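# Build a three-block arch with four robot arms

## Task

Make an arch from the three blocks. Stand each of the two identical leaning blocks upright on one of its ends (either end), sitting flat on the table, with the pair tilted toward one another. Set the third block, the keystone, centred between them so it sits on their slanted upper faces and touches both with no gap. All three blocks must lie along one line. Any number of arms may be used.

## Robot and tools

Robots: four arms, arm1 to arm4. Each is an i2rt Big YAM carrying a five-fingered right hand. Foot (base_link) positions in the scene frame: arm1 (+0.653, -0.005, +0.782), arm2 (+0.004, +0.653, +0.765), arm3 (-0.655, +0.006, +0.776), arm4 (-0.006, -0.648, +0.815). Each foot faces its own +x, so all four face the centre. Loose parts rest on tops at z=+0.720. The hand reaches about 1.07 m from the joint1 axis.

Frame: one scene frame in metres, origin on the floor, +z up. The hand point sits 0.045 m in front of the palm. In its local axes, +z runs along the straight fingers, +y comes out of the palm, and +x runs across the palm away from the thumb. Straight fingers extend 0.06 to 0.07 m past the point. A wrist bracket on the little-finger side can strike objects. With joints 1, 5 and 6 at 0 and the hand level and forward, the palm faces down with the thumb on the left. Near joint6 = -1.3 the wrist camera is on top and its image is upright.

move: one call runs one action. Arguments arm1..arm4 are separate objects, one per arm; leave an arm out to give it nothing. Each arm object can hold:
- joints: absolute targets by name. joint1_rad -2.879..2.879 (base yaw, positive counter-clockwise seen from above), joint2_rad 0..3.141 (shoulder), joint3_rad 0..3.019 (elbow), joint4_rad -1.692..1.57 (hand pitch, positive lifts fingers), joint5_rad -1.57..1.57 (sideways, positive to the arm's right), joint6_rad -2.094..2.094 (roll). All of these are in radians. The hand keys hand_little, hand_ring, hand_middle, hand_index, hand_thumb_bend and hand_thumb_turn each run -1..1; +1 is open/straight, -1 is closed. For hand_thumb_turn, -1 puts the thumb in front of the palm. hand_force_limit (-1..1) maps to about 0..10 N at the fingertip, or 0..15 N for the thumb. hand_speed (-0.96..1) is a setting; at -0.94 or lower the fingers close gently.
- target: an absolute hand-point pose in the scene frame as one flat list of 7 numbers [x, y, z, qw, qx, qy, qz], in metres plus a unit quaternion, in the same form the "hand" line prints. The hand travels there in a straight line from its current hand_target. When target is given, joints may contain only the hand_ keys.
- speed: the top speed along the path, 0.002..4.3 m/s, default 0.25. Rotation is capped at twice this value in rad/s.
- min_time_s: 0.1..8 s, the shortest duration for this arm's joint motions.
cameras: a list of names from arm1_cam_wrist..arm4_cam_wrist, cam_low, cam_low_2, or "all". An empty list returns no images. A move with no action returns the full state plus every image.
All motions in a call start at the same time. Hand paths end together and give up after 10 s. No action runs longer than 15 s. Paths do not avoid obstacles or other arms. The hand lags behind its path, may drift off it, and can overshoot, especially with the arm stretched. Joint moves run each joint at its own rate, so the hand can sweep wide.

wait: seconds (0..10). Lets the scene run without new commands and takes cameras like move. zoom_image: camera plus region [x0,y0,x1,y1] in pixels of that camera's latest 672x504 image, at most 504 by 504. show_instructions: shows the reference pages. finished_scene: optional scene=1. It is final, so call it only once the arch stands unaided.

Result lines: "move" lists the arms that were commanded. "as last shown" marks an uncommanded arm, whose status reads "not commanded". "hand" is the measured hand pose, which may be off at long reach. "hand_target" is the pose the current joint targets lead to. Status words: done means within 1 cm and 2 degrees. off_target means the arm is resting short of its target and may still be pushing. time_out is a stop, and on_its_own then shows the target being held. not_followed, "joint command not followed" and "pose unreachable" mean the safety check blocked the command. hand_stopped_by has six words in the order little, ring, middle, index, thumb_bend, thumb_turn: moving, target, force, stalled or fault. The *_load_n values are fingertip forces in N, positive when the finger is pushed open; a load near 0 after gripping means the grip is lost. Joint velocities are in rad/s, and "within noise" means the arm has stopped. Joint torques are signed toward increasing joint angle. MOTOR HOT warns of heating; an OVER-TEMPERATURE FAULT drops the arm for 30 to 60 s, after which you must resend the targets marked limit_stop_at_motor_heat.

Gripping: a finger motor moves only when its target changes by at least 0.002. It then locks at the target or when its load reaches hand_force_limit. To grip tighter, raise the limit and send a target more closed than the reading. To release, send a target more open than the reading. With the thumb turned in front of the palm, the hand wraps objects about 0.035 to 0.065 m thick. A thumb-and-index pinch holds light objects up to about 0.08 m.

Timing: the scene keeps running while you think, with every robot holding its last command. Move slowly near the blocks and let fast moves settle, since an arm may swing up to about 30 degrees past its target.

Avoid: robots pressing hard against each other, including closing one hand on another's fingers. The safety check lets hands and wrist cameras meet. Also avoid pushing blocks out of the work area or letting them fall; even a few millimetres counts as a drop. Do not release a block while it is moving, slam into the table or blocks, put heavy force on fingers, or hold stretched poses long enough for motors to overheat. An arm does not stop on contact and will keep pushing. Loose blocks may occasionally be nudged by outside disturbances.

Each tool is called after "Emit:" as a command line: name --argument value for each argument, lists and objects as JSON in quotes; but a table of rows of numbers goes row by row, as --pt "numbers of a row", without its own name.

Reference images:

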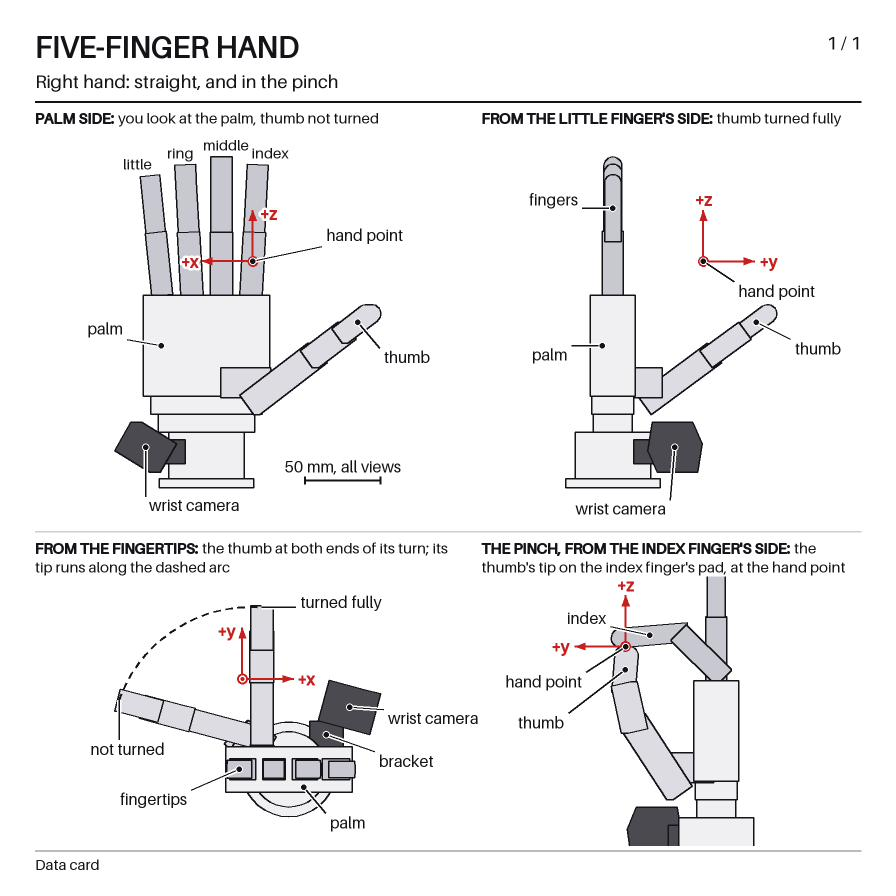

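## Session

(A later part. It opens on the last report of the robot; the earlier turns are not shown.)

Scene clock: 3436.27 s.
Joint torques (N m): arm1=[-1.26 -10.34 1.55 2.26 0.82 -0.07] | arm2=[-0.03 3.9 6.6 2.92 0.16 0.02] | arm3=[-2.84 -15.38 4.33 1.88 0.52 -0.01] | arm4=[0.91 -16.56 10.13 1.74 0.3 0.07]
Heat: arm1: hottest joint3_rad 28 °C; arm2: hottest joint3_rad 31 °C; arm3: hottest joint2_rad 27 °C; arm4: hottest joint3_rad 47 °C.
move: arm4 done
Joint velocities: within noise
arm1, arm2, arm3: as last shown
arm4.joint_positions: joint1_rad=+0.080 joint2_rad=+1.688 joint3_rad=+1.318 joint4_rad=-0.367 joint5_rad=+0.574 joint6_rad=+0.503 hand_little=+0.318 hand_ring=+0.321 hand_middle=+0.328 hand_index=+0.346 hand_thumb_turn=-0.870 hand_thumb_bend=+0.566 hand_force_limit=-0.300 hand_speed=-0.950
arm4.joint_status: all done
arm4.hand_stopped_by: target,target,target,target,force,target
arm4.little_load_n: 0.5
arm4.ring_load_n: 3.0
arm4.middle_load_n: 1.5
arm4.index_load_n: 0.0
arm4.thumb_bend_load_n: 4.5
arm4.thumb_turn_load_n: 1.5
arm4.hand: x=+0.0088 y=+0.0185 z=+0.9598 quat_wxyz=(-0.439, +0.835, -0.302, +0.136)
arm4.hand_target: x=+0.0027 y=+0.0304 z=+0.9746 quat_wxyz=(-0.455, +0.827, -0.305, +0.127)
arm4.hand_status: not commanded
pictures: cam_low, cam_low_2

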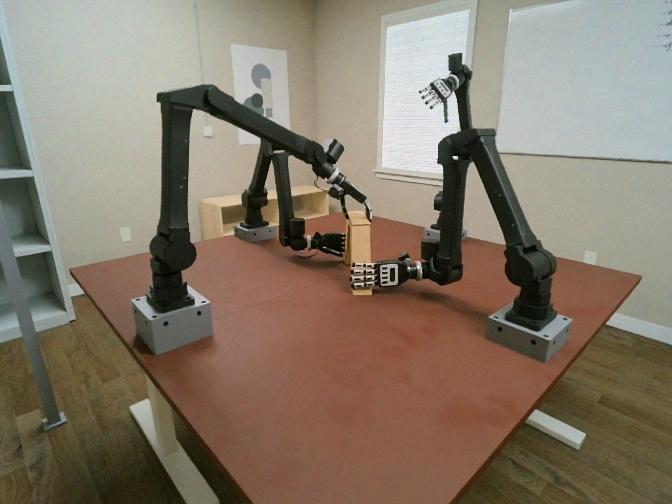

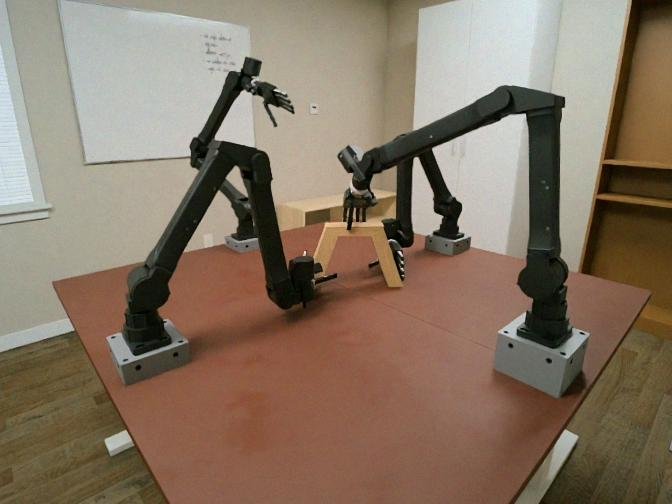

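Emit:
move --arm4 '{"joints":{"hand_thumb_turn":-0.86}}'

Emit:
move --arm4 '{"joints":{"hand_thumb_bend":0.576,"hand_ring":0.326}}' --cameras '["cam_low"]'

Emit:
zoom_image --camera "cam_low" --region '[340, 205, 380, 235]'

Emit:
move --arm4 '{"joints":{"hand_thumb_bend":0.590,"hand_ring":0.335,"hand_middle":0.335,"hand_index":0.355,"hand_little":0.33}}' --cameras '["cam_low","cam_low_2","arm2_cam_wrist"]'

Emit:
zoom_image --camera "cam_low" --region '[340, 205, 380, 235]'

Emit:
zoom_image --camera "cam_low_2" --region '[322, 212, 392, 247]'

Scene clock: 3445.97 s.
Joint torques (N m): arm1=[-1.2 -10.05 1.47 2.18 0.81 -0.02] | arm2=[-0.09 3.9 6.63 2.91 0.14 0.03] | arm3=[-1.79 -15.03 4.41 1.69 0.54 -0.01] | arm4=[0.97 -16.73 10.11 1.68 0.3 0.06]
Heat: arm1: hottest joint3_rad 28 °C; arm2: hottest joint3_rad 31 °C; arm3: hottest joint2_rad 27 °C; arm4: hottest joint3_rad 47 °C.
move: arm4 done
Joint velocities: within noise
arm1, arm2, arm3: as last shown
arm1.thumb_turn_load_n: 0.5
arm3.little_load_n: -0.5
arm3.thumb_turn_load_n: 0.0
arm4.joint_positions: joint1_rad=+0.080 joint2_rad=+1.688 joint3_rad=+1.318 joint4_rad=-0.367 joint5_rad=+0.574 joint6_rad=+0.503 hand_little=+0.318 hand_ring=+0.321 hand_middle=+0.328 hand_index=+0.346 hand_thumb_turn=-0.860 hand_thumb_bend=+0.566 hand_force_limit=-0.300 hand_speed=-0.950
arm4.joint_status: all done
arm4.hand_stopped_by: target,target,target,target,force,target
arm4.little_load_n: 0.5
arm4.ring_load_n: 3.0
arm4.middle_load_n: 1.5
arm4.index_load_n: 0.0
arm4.thumb_bend_load_n: 5.0
arm4.thumb_turn_load_n: 0.0
arm4.hand: x=+0.0088 y=+0.0185 z=+0.9598 quat_wxyz=(-0.439, +0.835, -0.302, +0.136)
arm4.hand_target: x=+0.0027 y=+0.0304 z=+0.9746 quat_wxyz=(-0.455, +0.827, -0.305, +0.127)
arm4.hand_status: not commanded
pictures: none

Scene clock: 3446.60 s.
Joint torques (N m): arm1=[-0.85 -10.05 1.39 2.18 0.81 -0.07] | arm2=[0.15 3.96 6.61 2.88 0.15 0.03] | arm3=[-1.79 -14.62 4.62 1.81 0.49 0.04] | arm4=[0.97 -16.38 10.09 1.73 0.29 0.06]
Heat: arm1: hottest joint3_rad 28 °C; arm2: hottest joint3_rad 31 °C; arm3: hottest joint2_rad 27 °C; arm4: hottest joint3_rad 47 °C.
move: arm4 done
Joint velocities: within noise
arm1, arm2, arm3: as last shown
arm1.joint_positions: joint1_rad=-0.163 joint2_rad=+2.146 joint3_rad=+0.543 joint4_rad=+1.496 joint5_rad=-1.048 joint6_rad=-1.658 hand_little=+1.000 hand_ring=+1.000 hand_middle=+1.000 hand_index=+1.000 hand_thumb_turn=-1.000 hand_thumb_bend=+1.000 hand_force_limit=-0.350 hand_speed=-0.850
arm1.middle_load_n: -0.5
arm1.hand: x=+0.1423 y=-0.0490 z=+0.7618 quat_wxyz=(-0.623, -0.303, +0.660, -0.291)
arm1.hand_target: x=+0.1405 y=-0.0445 z=+0.7571 quat_wxyz=(-0.626, -0.296, +0.664, -0.283)
arm3.little_load_n: 0.0
arm3.index_load_n: 0.5
arm3.thumb_turn_load_n: 0.5
arm4.joint_positions: joint1_rad=+0.080 joint2_rad=+1.688 joint3_rad=+1.318 joint4_rad=-0.367 joint5_rad=+0.574 joint6_rad=+0.503 hand_little=+0.318 hand_ring=+0.326 hand_middle=+0.328 hand_index=+0.346 hand_thumb_turn=-0.860 hand_thumb_bend=+0.577 hand_force_limit=-0.300 hand_speed=-0.950
arm4.joint_status: all done
arm4.hand_stopped_by: target,target,target,target,target,target
arm4.little_load_n: 0.0
arm4.ring_load_n: 0.5
arm4.middle_load_n: 1.5
arm4.index_load_n: 0.0
arm4.thumb_bend_load_n: 1.5
arm4.thumb_turn_load_n: 0.0
arm4.hand: x=+0.0088 y=+0.0185 z=+0.9598 quat_wxyz=(-0.439, +0.835, -0.302, +0.136)
arm4.hand_target: x=+0.0027 y=+0.0304 z=+0.9746 quat_wxyz=(-0.455, +0.827, -0.305, +0.127)
arm4.hand_status: not commanded

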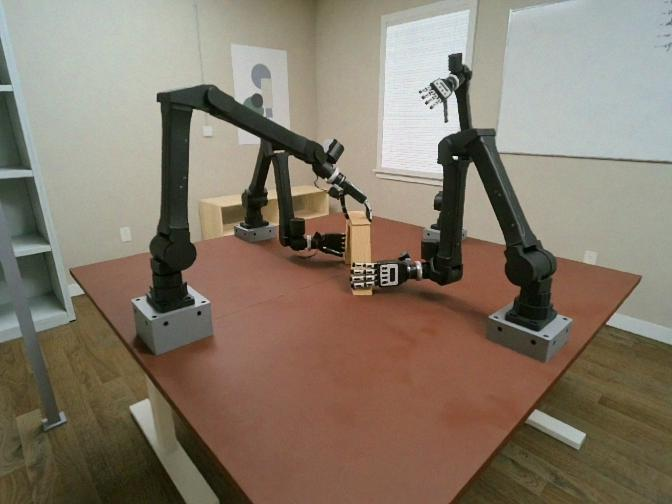

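Scaled by 12.600 from the camera's image (finer frame: 960x720).

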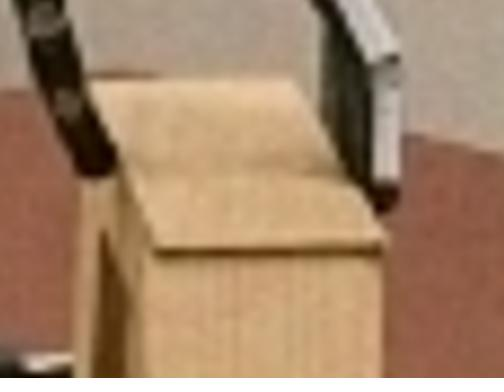

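Scene clock: 3447.27 s.
Joint torques (N m): arm1=[-1.08 -10.34 1.46 2.14 0.76 -0.03] | arm2=[0.09 3.9 6.6 2.91 0.14 0.03] | arm3=[-3.02 -14.62 4.42 1.81 0.56 0.03] | arm4=[1.14 -16.62 10.15 1.76 0.29 0.06]
Heat: arm1: hottest joint3_rad 28 °C; arm2: hottest joint3_rad 31 °C; arm3: hottest joint2_rad 27 °C; arm4: hottest joint3_rad 47 °C.
move: arm4 done
Joint velocities: within noise
arm1: as last shown
arm1.middle_load_n: 0.0
arm1.hand: x=+0.1423 y=-0.0489 z=+0.7618 quat_wxyz=(-0.624, -0.302, +0.660, -0.290)
arm1.hand_target: x=+0.1405 y=-0.0445 z=+0.7571 quat_wxyz=(-0.626, -0.296, +0.664, -0.284)
arm2.joint_positions: joint1_rad=+0.291 joint2_rad=+0.598 joint3_rad=+1.402 joint4_rad=-1.175 joint5_rad=+0.143 joint6_rad=-0.899 hand_little=+1.000 hand_ring=+1.000 hand_middle=+1.000 hand_index=+1.000 hand_thumb_turn=+1.000 hand_thumb_bend=+1.000 hand_force_limit=+0.000 hand_speed=-0.800
arm2.joint_status: not commanded
arm2.hand_stopped_by: target,target,target,target,target,target
arm2.little_load_n: 0.0
arm2.ring_load_n: 0.0
arm2.middle_load_n: 0.0
arm2.index_load_n: 0.0
arm2.thumb_bend_load_n: 0.0
arm2.thumb_turn_load_n: 0.0
arm2.hand: x=+0.0152 y=+0.4162 z=+1.2890 quat_wxyz=(+0.236, +0.420, -0.707, +0.518)
arm2.hand_target: x=+0.0179 y=+0.4148 z=+1.3035 quat_wxyz=(+0.238, +0.416, -0.696, +0.535)
arm2.hand_status: not commanded
arm3.joint_positions: joint1_rad=-0.103 joint2_rad=+2.192 joint3_rad=+0.790 joint4_rad=+1.387 joint5_rad=-1.023 joint6_rad=-1.584 hand_little=+1.000 hand_ring=+1.000 hand_middle=+1.000 hand_index=+1.000 hand_thumb_turn=-1.000 hand_thumb_bend=+1.000 hand_force_limit=-0.350 hand_speed=-0.850
arm3.joint_status: not commanded
arm3.hand_stopped_by: target,target,target,target,target,target
arm3.little_load_n: -0.5
arm3.ring_load_n: 0.0
arm3.middle_load_n: 0.0
arm3.index_load_n: 0.0
arm3.thumb_bend_load_n: 0.0
arm3.thumb_turn_load_n: 0.5
arm3.hand: x=-0.0542 y=+0.0509 z=+0.7662 quat_wxyz=(-0.299, +0.642, +0.300, +0.639)
arm3.hand_target: x=-0.0470 y=+0.0383 z=+0.7656 quat_wxyz=(-0.290, +0.645, +0.291, +0.645)
arm3.hand_status: not commanded
arm4.joint_positions: joint1_rad=+0.080 joint2_rad=+1.688 joint3_rad=+1.318 joint4_rad=-0.367 joint5_rad=+0.574 joint6_rad=+0.503 hand_little=+0.330 hand_ring=+0.336 hand_middle=+0.336 hand_index=+0.356 hand_thumb_turn=-0.860 hand_thumb_bend=+0.590 hand_force_limit=-0.300 hand_speed=-0.950
arm4.joint_status: all done
arm4.hand_stopped_by: target,target,target,target,target,target
arm4.little_load_n: 0.0
arm4.ring_load_n: 0.0
arm4.middle_load_n: 0.0
arm4.index_load_n: -0.5
arm4.thumb_bend_load_n: 0.0
arm4.thumb_turn_load_n: 0.0
arm4.hand: x=+0.0088 y=+0.0185 z=+0.9598 quat_wxyz=(-0.439, +0.835, -0.302, +0.136)
arm4.hand_target: x=+0.0027 y=+0.0304 z=+0.9746 quat_wxyz=(-0.455, +0.827, -0.305, +0.127)
arm4.hand_status: not commanded
pictures: arm2_cam_wrist, cam_low, cam_low_2

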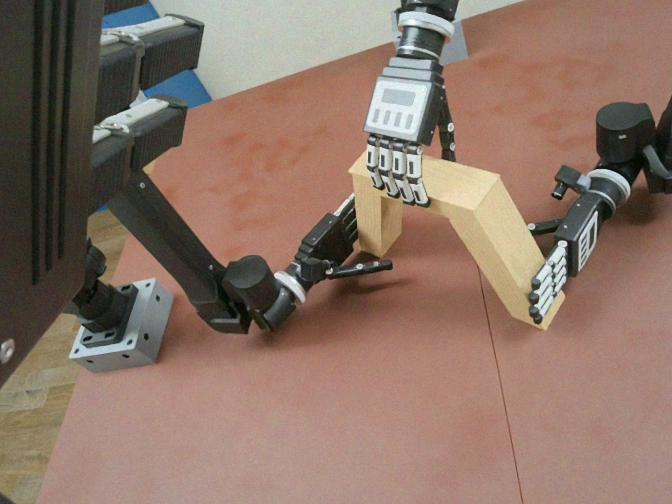

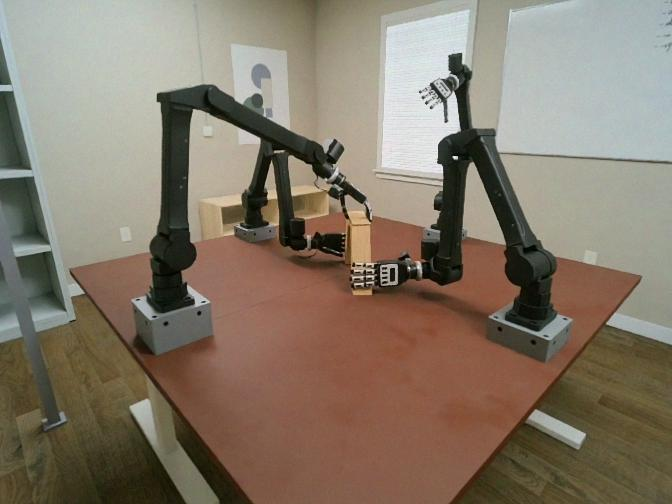

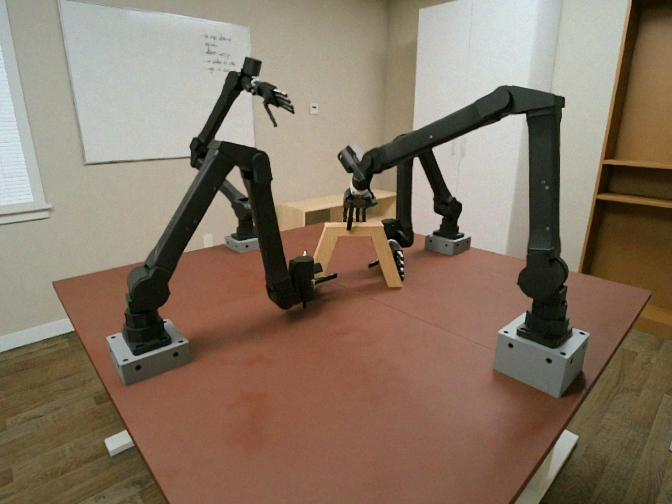

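Scaled by 12.600 from the camera's image (finer frame: 960x720).

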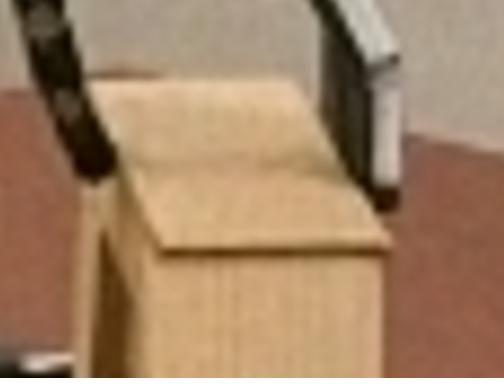

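Scaled by 7.200 from the camera's image (finer frame: 960x720).

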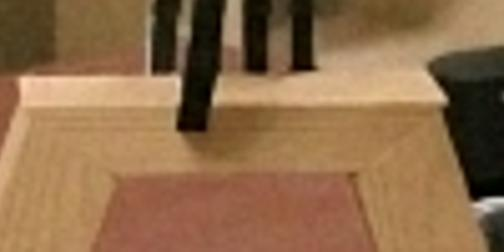

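Emit:
move --arm4 '{"joints":{"hand_thumb_bend":1.0,"hand_middle":0.8,"hand_ring":0.8,"hand_index":0.8,"hand_little":0.8,"hand_speed":-0.75}}'

Emit:
move --arm4 '{"target":[0.0027,0.0250,1.15,-0.455,0.827,-0.305,0.127],"speed":0.1}'

Emit:
move --arm4 '{"joints":{"joint1_rad":0.09,"joint2_rad":1.622,"joint3_rad":1.74,"joint4_rad":-1.22,"hand_thumb_turn":1.0,"hand_speed":0.0},"min_time_s":2.5}' --cameras '["arm4_cam_wrist","cam_low","cam_low_2","arm2_cam_wrist"]'

Emit:
zoom_image --camera "arm4_cam_wrist" --region '[330, 20, 590, 185]'

Emit:
zoom_image --camera "arm4_cam_wrist" --region '[195, 290, 415, 420]'

Scene clock: 3455.17 s.
Joint torques (N m): arm1=[-0.38 -10.23 1.37 2.26 0.78 -0.04] | arm2=[-0.03 3.96 6.6 2.84 0.16 0.02] | arm3=[-1.96 -14.97 4.3 1.85 0.52 0.01] | arm4=[1.03 -16.62 10.11 1.76 0.3 0.05]
Heat: arm1: hottest joint3_rad 28 °C; arm2: hottest joint3_rad 31 °C; arm3: hottest joint2_rad 27 °C; arm4: hottest joint3_rad 47 °C.
move: arm4 done
Joint velocities: within noise
arm1, arm2, arm3: as last shown
arm2.thumb_turn_load_n: -0.5
arm3.little_load_n: 0.0
arm4.joint_positions: joint1_rad=+0.080 joint2_rad=+1.688 joint3_rad=+1.318 joint4_rad=-0.367 joint5_rad=+0.574 joint6_rad=+0.503 hand_little=+0.800 hand_ring=+0.800 hand_middle=+0.800 hand_index=+0.800 hand_thumb_turn=-0.860 hand_thumb_bend=+1.000 hand_force_limit=-0.300 hand_speed=-0.750
arm4.joint_status: all done
arm4.hand_stopped_by: target,target,target,target,target,target
arm4.little_load_n: 0.0
arm4.ring_load_n: 0.0
arm4.middle_load_n: 0.0
arm4.index_load_n: 0.0
arm4.thumb_bend_load_n: 0.0
arm4.thumb_turn_load_n: 0.0
arm4.hand: x=+0.0088 y=+0.0185 z=+0.9598 quat_wxyz=(-0.439, +0.835, -0.302, +0.136)
arm4.hand_target: x=+0.0027 y=+0.0304 z=+0.9746 quat_wxyz=(-0.455, +0.827, -0.305, +0.127)
arm4.hand_status: not commanded
pictures: none

Scene clock: 3457.63 s.
Joint torques (N m): arm1=[-0.15 -9.52 1.44 2.35 0.76 0] | arm2=[-0.03 3.9 6.58 2.89 0.13 0.03] | arm3=[-1.85 -14.15 4.45 1.48 0.53 0.07] | arm4=[1.32 -17.38 12.67 0.91 0.38 0.09]
Heat: arm1: hottest joint3_rad 28 °C; arm2: hottest joint3_rad 31 °C; arm3: hottest joint2_rad 27 °C; arm4: hottest joint3_rad 47 °C.
move: arm4 off_target
Joint velocities: within noise
arm1, arm2, arm3: as last shown
arm1.thumb_turn_load_n: 0.0
arm2.thumb_turn_load_n: 0.0
arm4.joint_positions: joint1_rad=+0.080 joint2_rad=+1.620 joint3_rad=+1.657 joint4_rad=-0.792 joint5_rad=+0.575 joint6_rad=+0.503 hand_little=+0.800 hand_ring=+0.800 hand_middle=+0.800 hand_index=+0.800 hand_thumb_turn=-0.860 hand_thumb_bend=+1.000 hand_force_limit=-0.300 hand_speed=-0.750
arm4.joint_status: not commanded
arm4.hand_stopped_by: target,target,target,target,target,target
arm4.little_load_n: 0.0
arm4.ring_load_n: 0.0
arm4.middle_load_n: 0.0
arm4.index_load_n: 0.0
arm4.thumb_bend_load_n: 0.0
arm4.thumb_turn_load_n: 0.0
arm4.hand: x=+0.0110 y=+0.0171 z=+1.1160 quat_wxyz=(-0.432, +0.839, -0.301, +0.140)
arm4.hand_target: x=+0.0029 y=+0.0235 z=+1.1496 quat_wxyz=(-0.455, +0.827, -0.305, +0.127)
arm4.hand_status: off_target (0.036 m and 3.3 deg from the pose sent, 0.191 m and 2.3 deg at the start)
pictures: none

Scene clock: 3460.53 s.
Joint torques (N m): arm1=[-0.56 -9.99 1.37 2.35 0.72 -0.04] | arm2=[0.15 4.07 6.61 2.93 0.16 0.02] | arm3=[-2.43 -15.27 4.45 1.69 0.47 0] | arm4=[1.32 -15.44 12.26 0.44 0.47 0.1]
Heat: arm1: hottest joint3_rad 28 °C; arm2: hottest joint3_rad 31 °C; arm3: hottest joint2_rad 27 °C; arm4: hottest joint3_rad 48 °C.
move: arm4 done
Joint velocities: within noise
arm1, arm2, arm3: as last shown
arm3.thumb_turn_load_n: 0.0
arm4.joint_positions: joint1_rad=+0.080 joint2_rad=+1.620 joint3_rad=+1.689 joint4_rad=-1.212 joint5_rad=+0.575 joint6_rad=+0.503 hand_little=+0.800 hand_ring=+0.800 hand_middle=+0.800 hand_index=+0.800 hand_thumb_turn=+1.000 hand_thumb_bend=+1.000 hand_force_limit=-0.300 hand_speed=+0.000
arm4.joint_status: all done
arm4.hand_stopped_by: target,target,target,target,target,target
arm4.little_load_n: 0.0
arm4.ring_load_n: 0.0
arm4.middle_load_n: 0.0
arm4.index_load_n: 0.0
arm4.thumb_bend_load_n: 0.0
arm4.thumb_turn_load_n: 0.0
arm4.hand: x=+0.0171 y=-0.0763 z=+1.0809 quat_wxyz=(-0.267, +0.905, -0.261, +0.205)
arm4.hand_target: x=+0.0110 y=-0.0657 z=+1.1033 quat_wxyz=(-0.287, +0.899, -0.266, +0.197)
arm4.hand_status: not commanded
pictures: arm2_cam_wrist, arm4_cam_wrist, cam_low, cam_low_2

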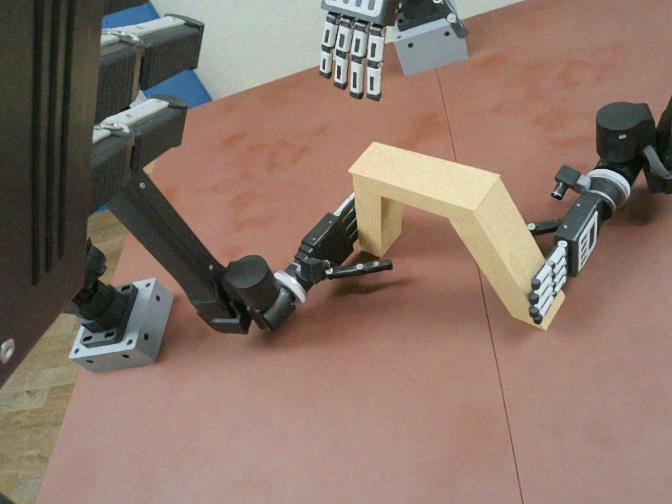

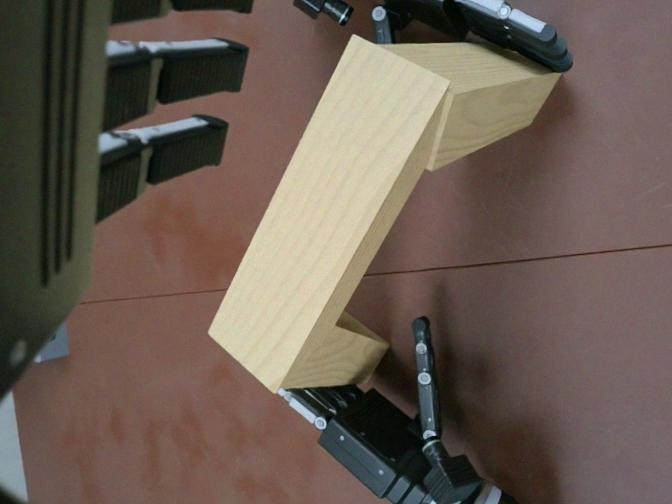

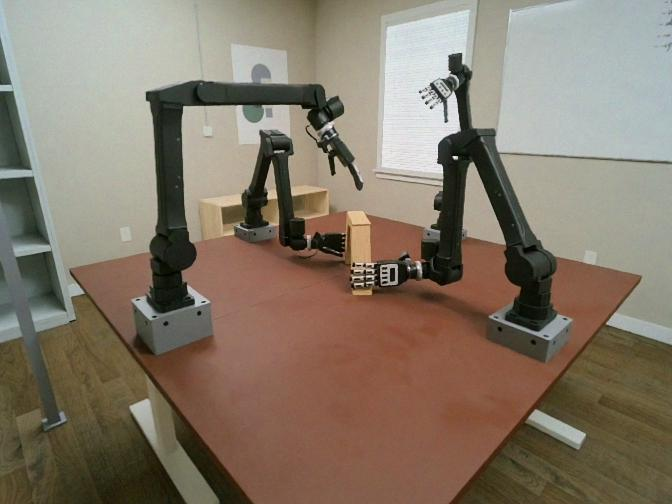

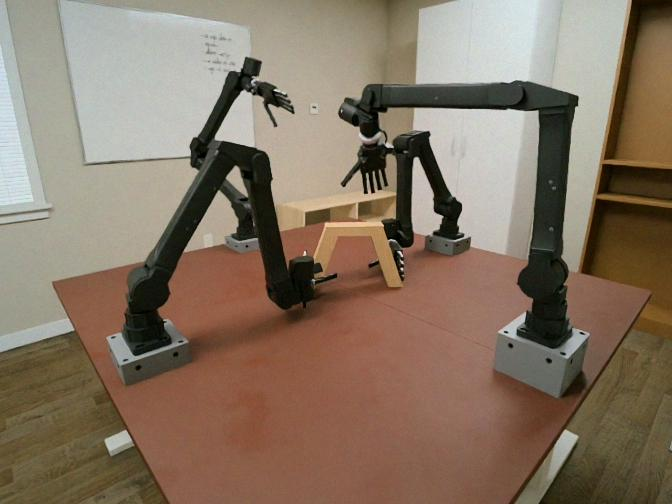

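Scaled by 1.938 from the camera's image (finer frame: 960x720).

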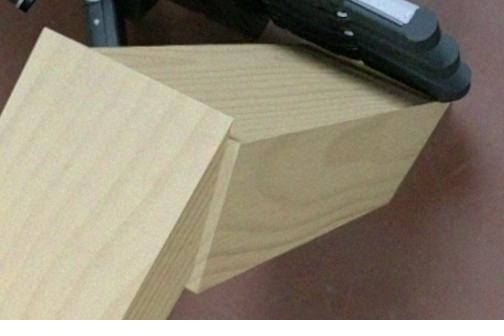

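Scaled by 2.291 from the camera's image (finer frame: 960x720).

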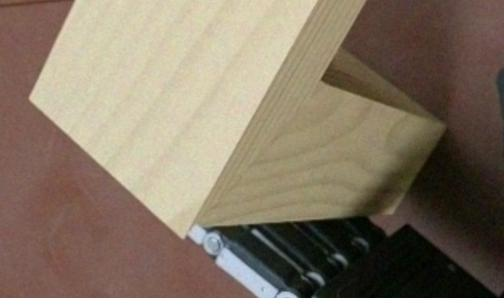

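Emit:
move --arm1 '{"target":[0.1425,-0.0490,0.7575,-0.6265,-0.2955,0.6637,-0.2835],"speed":0.02}' --arm3 '{"target":[-0.0542,0.0500,0.7660,-0.2906,0.6449,0.2906,0.6449],"speed":0.02}' --cameras '["arm4_cam_wrist","cam_low_2"]'

Emit:
zoom_image --camera "cam_low_2" --region '[290, 205, 420, 302]'

Emit:
zoom_image --camera "arm4_cam_wrist" --region '[330, 20, 590, 185]'

Scene clock: 3510.03 s.
Joint torques (N m): arm1=[-0.21 -9.93 1.16 2.13 0.52 -0.04] | arm2=[0.09 4.07 6.6 2.88 0.14 0.02] | arm3=[-0.85 -14.56 2.52 2.37 0.67 0] | arm4=[0.97 -15.5 12.29 0.43 0.46 0.11]
Heat: arm1: hottest joint3_rad 28 °C; arm2: hottest joint3_rad 31 °C; arm3: hottest joint2_rad 27 °C; arm4: hottest joint3_rad 51 °C.
move: arm1 done; arm3 done
Joint velocities: within noise
arm1.joint_positions: joint1_rad=-0.157 joint2_rad=+2.146 joint3_rad=+0.537 joint4_rad=+1.504 joint5_rad=-1.030 joint6_rad=-1.658 hand_little=+1.000 hand_ring=+1.000 hand_middle=+1.000 hand_index=+1.000 hand_thumb_turn=-1.000 hand_thumb_bend=+1.000 hand_force_limit=-0.350 hand_speed=-0.850
arm1.joint_status: not commanded
arm1.hand_stopped_by: target,target,target,target,target,target
arm1.little_load_n: 0.0
arm1.ring_load_n: 0.0
arm1.middle_load_n: 0.0
arm1.index_load_n: 0.0
arm1.thumb_bend_load_n: 0.0
arm1.thumb_turn_load_n: 0.0
arm1.hand: x=+0.1427 y=-0.0489 z=+0.7621 quat_wxyz=(-0.626, -0.299, +0.661, -0.286)
arm1.hand_target: x=+0.1426 y=-0.0490 z=+0.7575 quat_wxyz=(-0.626, -0.295, +0.664, -0.283)
arm1.hand_status: done (0.005 m and 0.6 deg from the pose sent, 0.004 m and 1.3 deg at the start)
arm2, arm4: as last shown
arm3.joint_positions: joint1_rad=-0.100 joint2_rad=+2.192 joint3_rad=+0.784 joint4_rad=+1.392 joint5_rad=-1.003 joint6_rad=-1.582 hand_little=+1.000 hand_ring=+1.000 hand_middle=+1.000 hand_index=+1.000 hand_thumb_turn=-1.000 hand_thumb_bend=+1.000 hand_force_limit=-0.350 hand_speed=-0.850
arm3.joint_status: not commanded
arm3.hand_stopped_by: target,target,target,target,target,target
arm3.little_load_n: 0.0
arm3.ring_load_n: 0.0
arm3.middle_load_n: 0.0
arm3.index_load_n: 0.0
arm3.thumb_bend_load_n: 0.0
arm3.thumb_turn_load_n: 0.5
arm3.hand: x=-0.0541 y=+0.0496 z=+0.7657 quat_wxyz=(-0.294, +0.645, +0.294, +0.641)
arm3.hand_target: x=-0.0542 y=+0.0501 z=+0.7661 quat_wxyz=(-0.290, +0.645, +0.291, +0.645)
arm3.hand_status: done (0.001 m and 0.7 deg from the pose sent, 0.001 m and 1.6 deg at the start)

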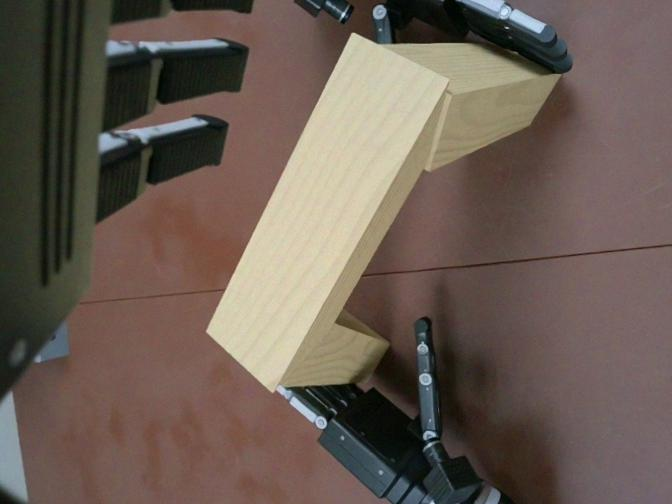

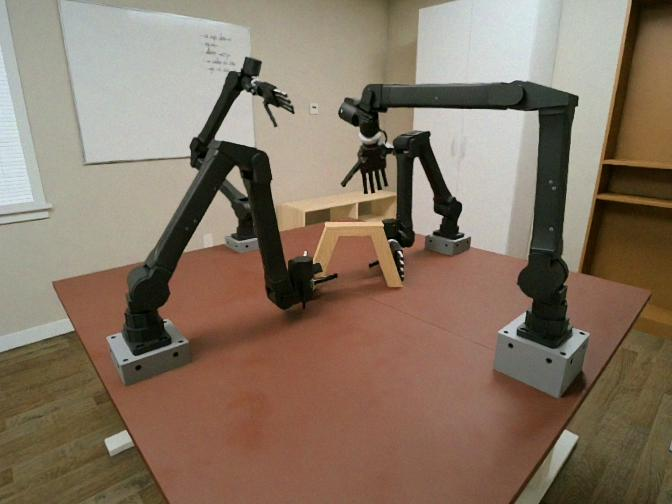

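Scaled by 3.877 from the camera's image (finer frame: 960x720).

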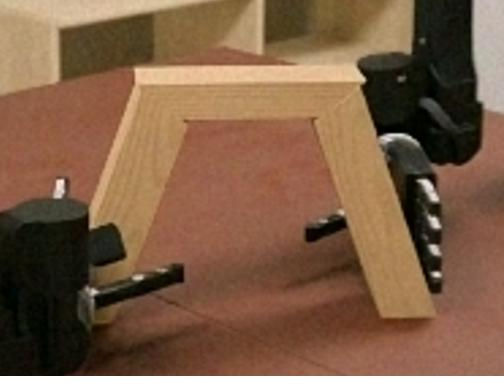

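Scaled by 1.938 from the camera's image (finer frame: 960x720).

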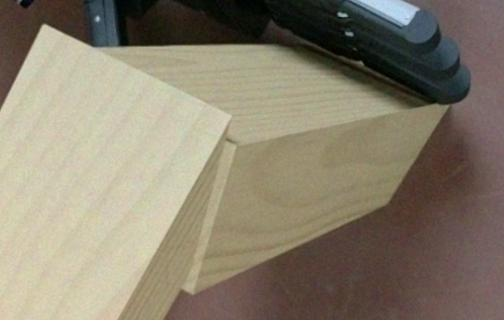

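Emit:
zoom_image --camera "cam_low_2" --region '[376, 270, 416, 300]'

Emit:
zoom_image --camera "cam_low_2" --region '[318, 208, 358, 238]'

Emit:
zoom_image --camera "cam_low_2" --region '[356, 208, 396, 238]'

Emit:
zoom_image --camera "arm4_cam_wrist" --region '[250, 290, 410, 410]'

Scaled by 12.600 from the camera's image (finer frame: 960x720).

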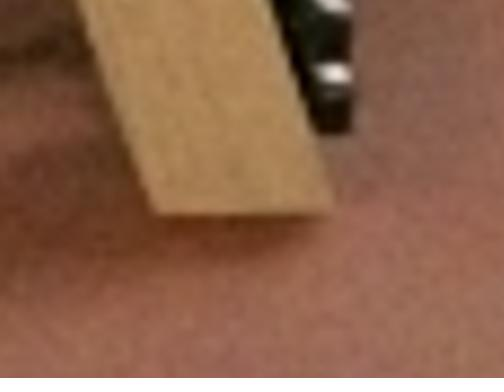

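Scaled by 12.600 from the camera's image (finer frame: 960x720).

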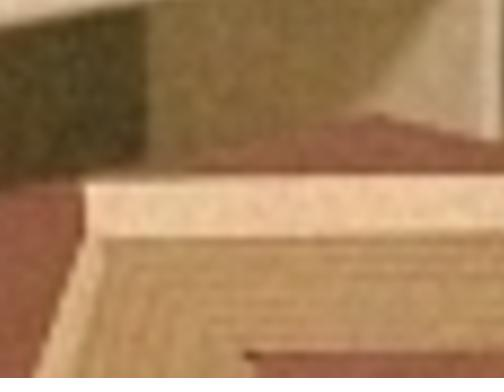

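Scaled by 12.600 from the camera's image (finer frame: 960x720).

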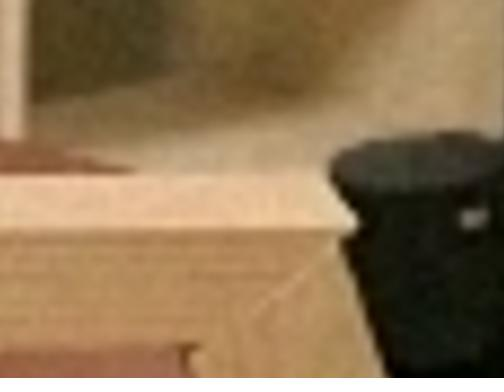

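Scaled by 3.150 from the camera's image (finer frame: 960x720).

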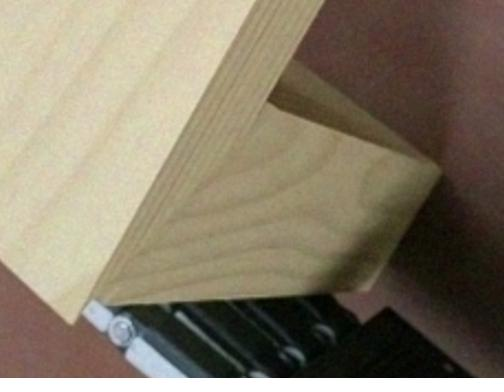

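Emit:
move --arm1 '{"target":[0.1618,-0.0651,0.7575,-0.6265,-0.2955,0.6637,-0.2835],"speed":0.025}' --arm3 '{"target":[-0.0734,0.0662,0.7660,-0.2906,0.6449,0.2906,0.6449],"speed":0.025}' --cameras '["arm4_cam_wrist","cam_low_2","cam_low","arm2_cam_wrist"]'

Emit:
zoom_image --camera "cam_low_2" --region '[290, 205, 420, 302]'

Emit:
zoom_image --camera "arm4_cam_wrist" --region '[330, 20, 590, 185]'

Emit:
zoom_image --camera "arm2_cam_wrist" --region '[330, 120, 590, 350]'

Scene clock: 3528.63 s.
Joint torques (N m): arm1=[0.38 -9.35 0.39 2.44 0.08 0.02] | arm2=[0.03 3.72 6.57 2.88 0.14 0.04] | arm3=[0.15 -15.38 1.88 2.47 0.16 0] | arm4=[0.97 -15.62 12.29 0.49 0.47 0.09]
Heat: arm1: hottest joint3_rad 28 °C; arm2: hottest joint3_rad 31 °C; arm3: hottest joint2_rad 27 °C; arm4: hottest joint3_rad 52 °C.
move: arm1 done; arm3 done
Joint velocities: within noise
arm1.joint_positions: joint1_rad=-0.124 joint2_rad=+2.147 joint3_rad=+0.488 joint4_rad=+1.558 joint5_rad=-0.982 joint6_rad=-1.658 hand_little=+1.000 hand_ring=+1.000 hand_middle=+1.000 hand_index=+1.000 hand_thumb_turn=-1.000 hand_thumb_bend=+1.000 hand_force_limit=-0.350 hand_speed=-0.850
arm1.joint_status: not commanded
arm1.hand_stopped_by: target,target,target,target,target,target
arm1.little_load_n: 0.0
arm1.ring_load_n: -0.5
arm1.middle_load_n: 0.0
arm1.index_load_n: 0.0
arm1.thumb_bend_load_n: 0.0
arm1.thumb_turn_load_n: 0.0
arm1.hand: x=+0.1578 y=-0.0604 z=+0.7633 quat_wxyz=(-0.628, -0.297, +0.663, -0.279)
arm1.hand_target: x=+0.1619 y=-0.0651 z=+0.7576 quat_wxyz=(-0.624, -0.296, +0.665, -0.283)
arm1.hand_status: done (0.009 m and 0.6 deg from the pose sent, 0.026 m and 0.6 deg at the start; a joint's target at an end of its range on 20 of 45 steps)
arm2, arm4: as last shown
arm3.joint_positions: joint1_rad=-0.078 joint2_rad=+2.192 joint3_rad=+0.729 joint4_rad=+1.437 joint5_rad=-0.959 joint6_rad=-1.582 hand_little=+1.000 hand_ring=+1.000 hand_middle=+1.000 hand_index=+1.000 hand_thumb_turn=-1.000 hand_thumb_bend=+1.000 hand_force_limit=-0.350 hand_speed=-0.850
arm3.joint_status: not commanded
arm3.hand_stopped_by: target,target,target,target,target,target
arm3.little_load_n: 0.0
arm3.ring_load_n: 0.0
arm3.middle_load_n: -0.5
arm3.index_load_n: 0.0
arm3.thumb_bend_load_n: 0.0
arm3.thumb_turn_load_n: 0.5
arm3.hand: x=-0.0717 y=+0.0580 z=+0.7603 quat_wxyz=(-0.288, +0.651, +0.285, +0.641)
arm3.hand_target: x=-0.0734 y=+0.0662 z=+0.7659 quat_wxyz=(-0.290, +0.645, +0.291, +0.645)
arm3.hand_status: done (0.010 m and 1.1 deg from the pose sent, 0.025 m and 0.7 deg at the start)
pictures: arm2_cam_wrist, arm4_cam_wrist, cam_low, cam_low_2

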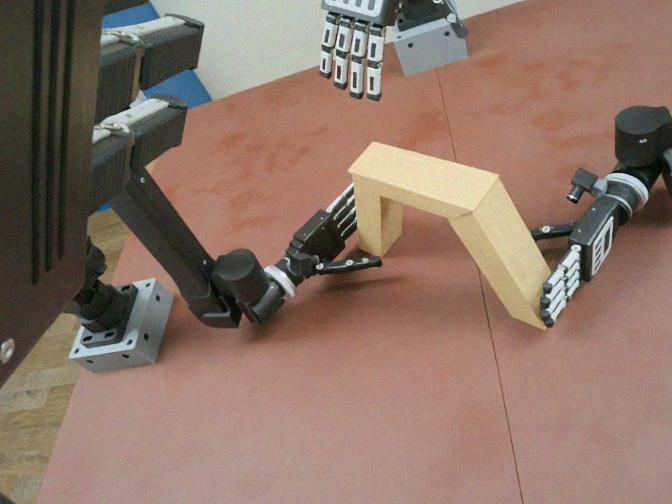

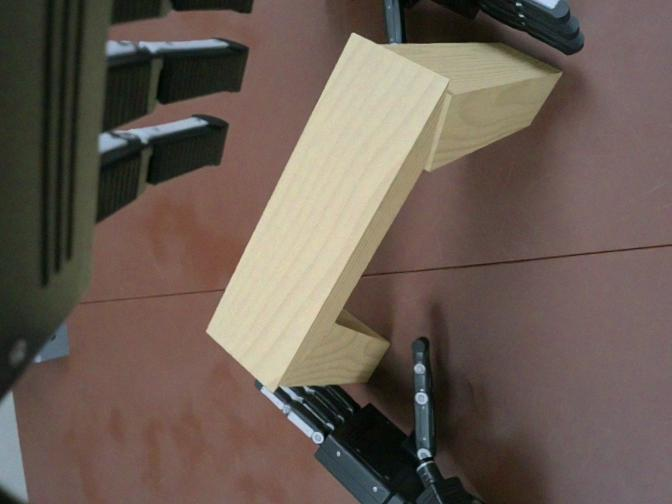

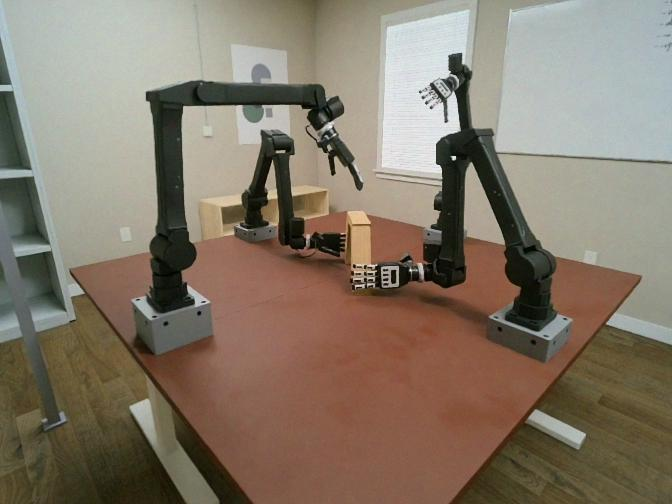

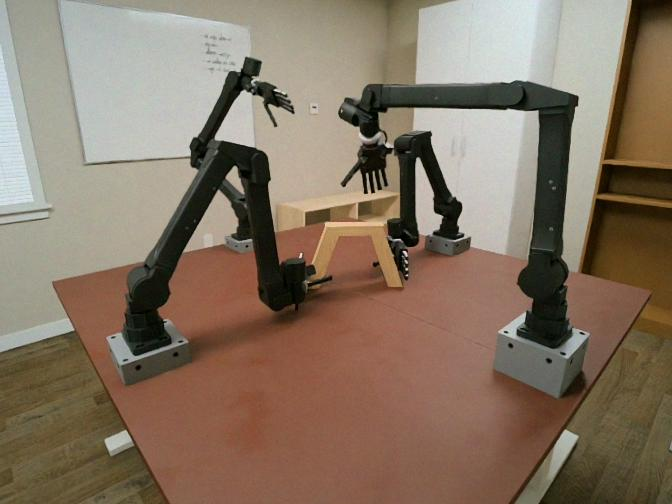

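Scaled by 3.877 from the camera's image (finer frame: 960x720).

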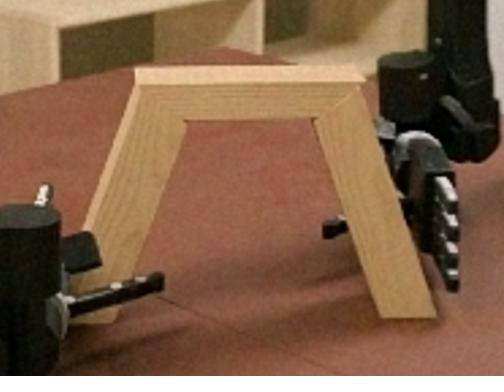

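Scaled by 1.938 from the camera's image (finer frame: 960x720).

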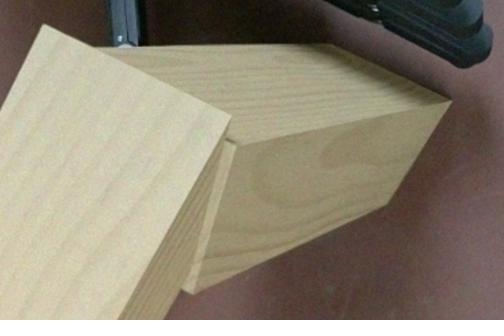

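Scaled by 1.938 from the camera's image (finer frame: 960x720).

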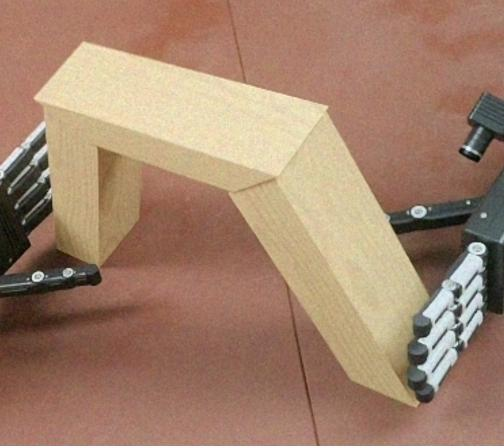

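Emit:
move --arm1 '{"target":[0.181,-0.081,0.765,-0.6265,-0.2955,0.6637,-0.2835],"speed":0.05}' --arm3 '{"target":[-0.0964,0.0855,0.775,-0.2906,0.6449,0.2906,0.6449],"speed":0.05}' --cameras '["cam_low_2","arm2_cam_wrist"]'

Emit:
zoom_image --camera "cam_low_2" --region '[290, 205, 420, 302]'

Scene clock: 3537.60 s.
Joint torques (N m): arm1=[-0.38 -10.58 0.06 2.15 0.02 -0.17] | arm2=[-0.03 3.78 6.64 2.89 0.15 0.01] | arm3=[-0.21 -15.74 1.21 2.71 0.18 0.05] | arm4=[0.91 -15.62 12.25 0.51 0.46 0.1]
Heat: arm1: hottest joint3_rad 28 °C; arm2: hottest joint3_rad 31 °C; arm3: hottest joint2_rad 27 °C; arm4: hottest joint3_rad 52 °C.
move: arm1 off_target; arm3 off_target
Joint velocities: within noise
arm1.joint_positions: joint1_rad=-0.080 joint2_rad=+2.128 joint3_rad=+0.426 joint4_rad=+1.558 joint5_rad=-0.942 joint6_rad=-1.658 hand_little=+1.000 hand_ring=+1.000 hand_middle=+1.000 hand_index=+1.000 hand_thumb_turn=-1.000 hand_thumb_bend=+1.000 hand_force_limit=-0.350 hand_speed=-0.850
arm1.joint_status: not commanded
arm1.hand_stopped_by: target,target,target,target,target,target
arm1.little_load_n: 0.0
arm1.ring_load_n: 0.0
arm1.middle_load_n: 0.0
arm1.index_load_n: 0.0
arm1.thumb_bend_load_n: 0.0
arm1.thumb_turn_load_n: 0.5
arm1.hand: x=+0.1804 y=-0.0773 z=+0.7595 quat_wxyz=(-0.613, -0.292, +0.676, -0.287)
arm1.hand_target: x=+0.1808 y=-0.0809 z=+0.7651 quat_wxyz=(-0.618, -0.299, +0.670, -0.283)
arm1.hand_status: off_target (0.007 m and 2.2 deg from the pose sent, 0.031 m and 0.6 deg at the start; a joint's target at an end of its range on 34 of 34 steps)
arm2, arm4: as last shown
arm2.thumb_turn_load_n: -0.5
arm3.joint_positions: joint1_rad=-0.034 joint2_rad=+2.171 joint3_rad=+0.654 joint4_rad=+1.476 joint5_rad=-0.916 joint6_rad=-1.582 hand_little=+1.000 hand_ring=+1.000 hand_middle=+1.000 hand_index=+1.000 hand_thumb_turn=-1.000 hand_thumb_bend=+1.000 hand_force_limit=-0.350 hand_speed=-0.850
arm3.joint_status: not commanded
arm3.hand_stopped_by: target,target,target,target,target,target
arm3.little_load_n: 0.0
arm3.ring_load_n: 0.0
arm3.middle_load_n: 0.0
arm3.index_load_n: 0.0
arm3.thumb_bend_load_n: 0.0
arm3.thumb_turn_load_n: 0.5
arm3.hand: x=-0.0965 y=+0.0782 z=+0.7609 quat_wxyz=(-0.291, +0.656, +0.284, +0.636)
arm3.hand_target: x=-0.0964 y=+0.0854 z=+0.7748 quat_wxyz=(-0.291, +0.645, +0.291, +0.645)
arm3.hand_status: off_target (0.016 m and 1.8 deg from the pose sent, 0.040 m and 1.1 deg at the start)
pictures: arm2_cam_wrist, cam_low_2

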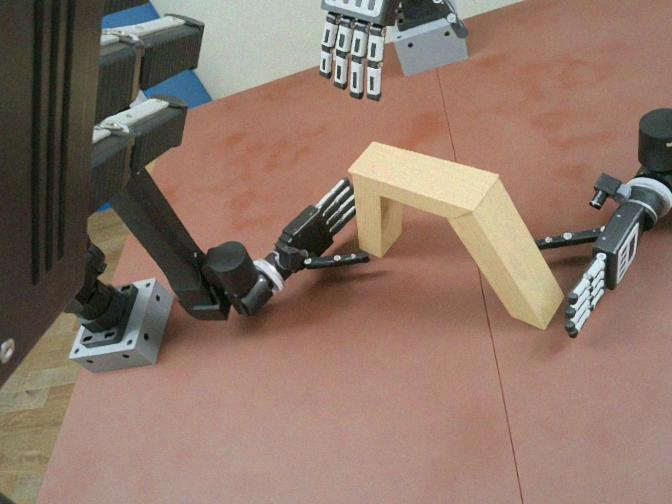

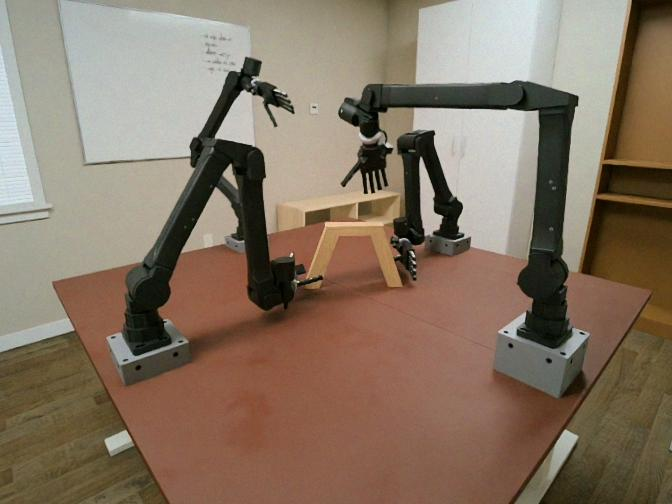

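Scaled by 3.877 from the camera's image (finer frame: 960x720).

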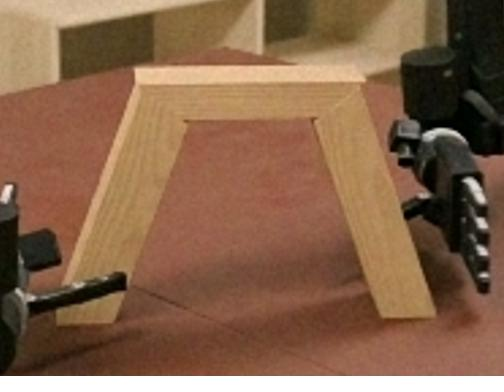

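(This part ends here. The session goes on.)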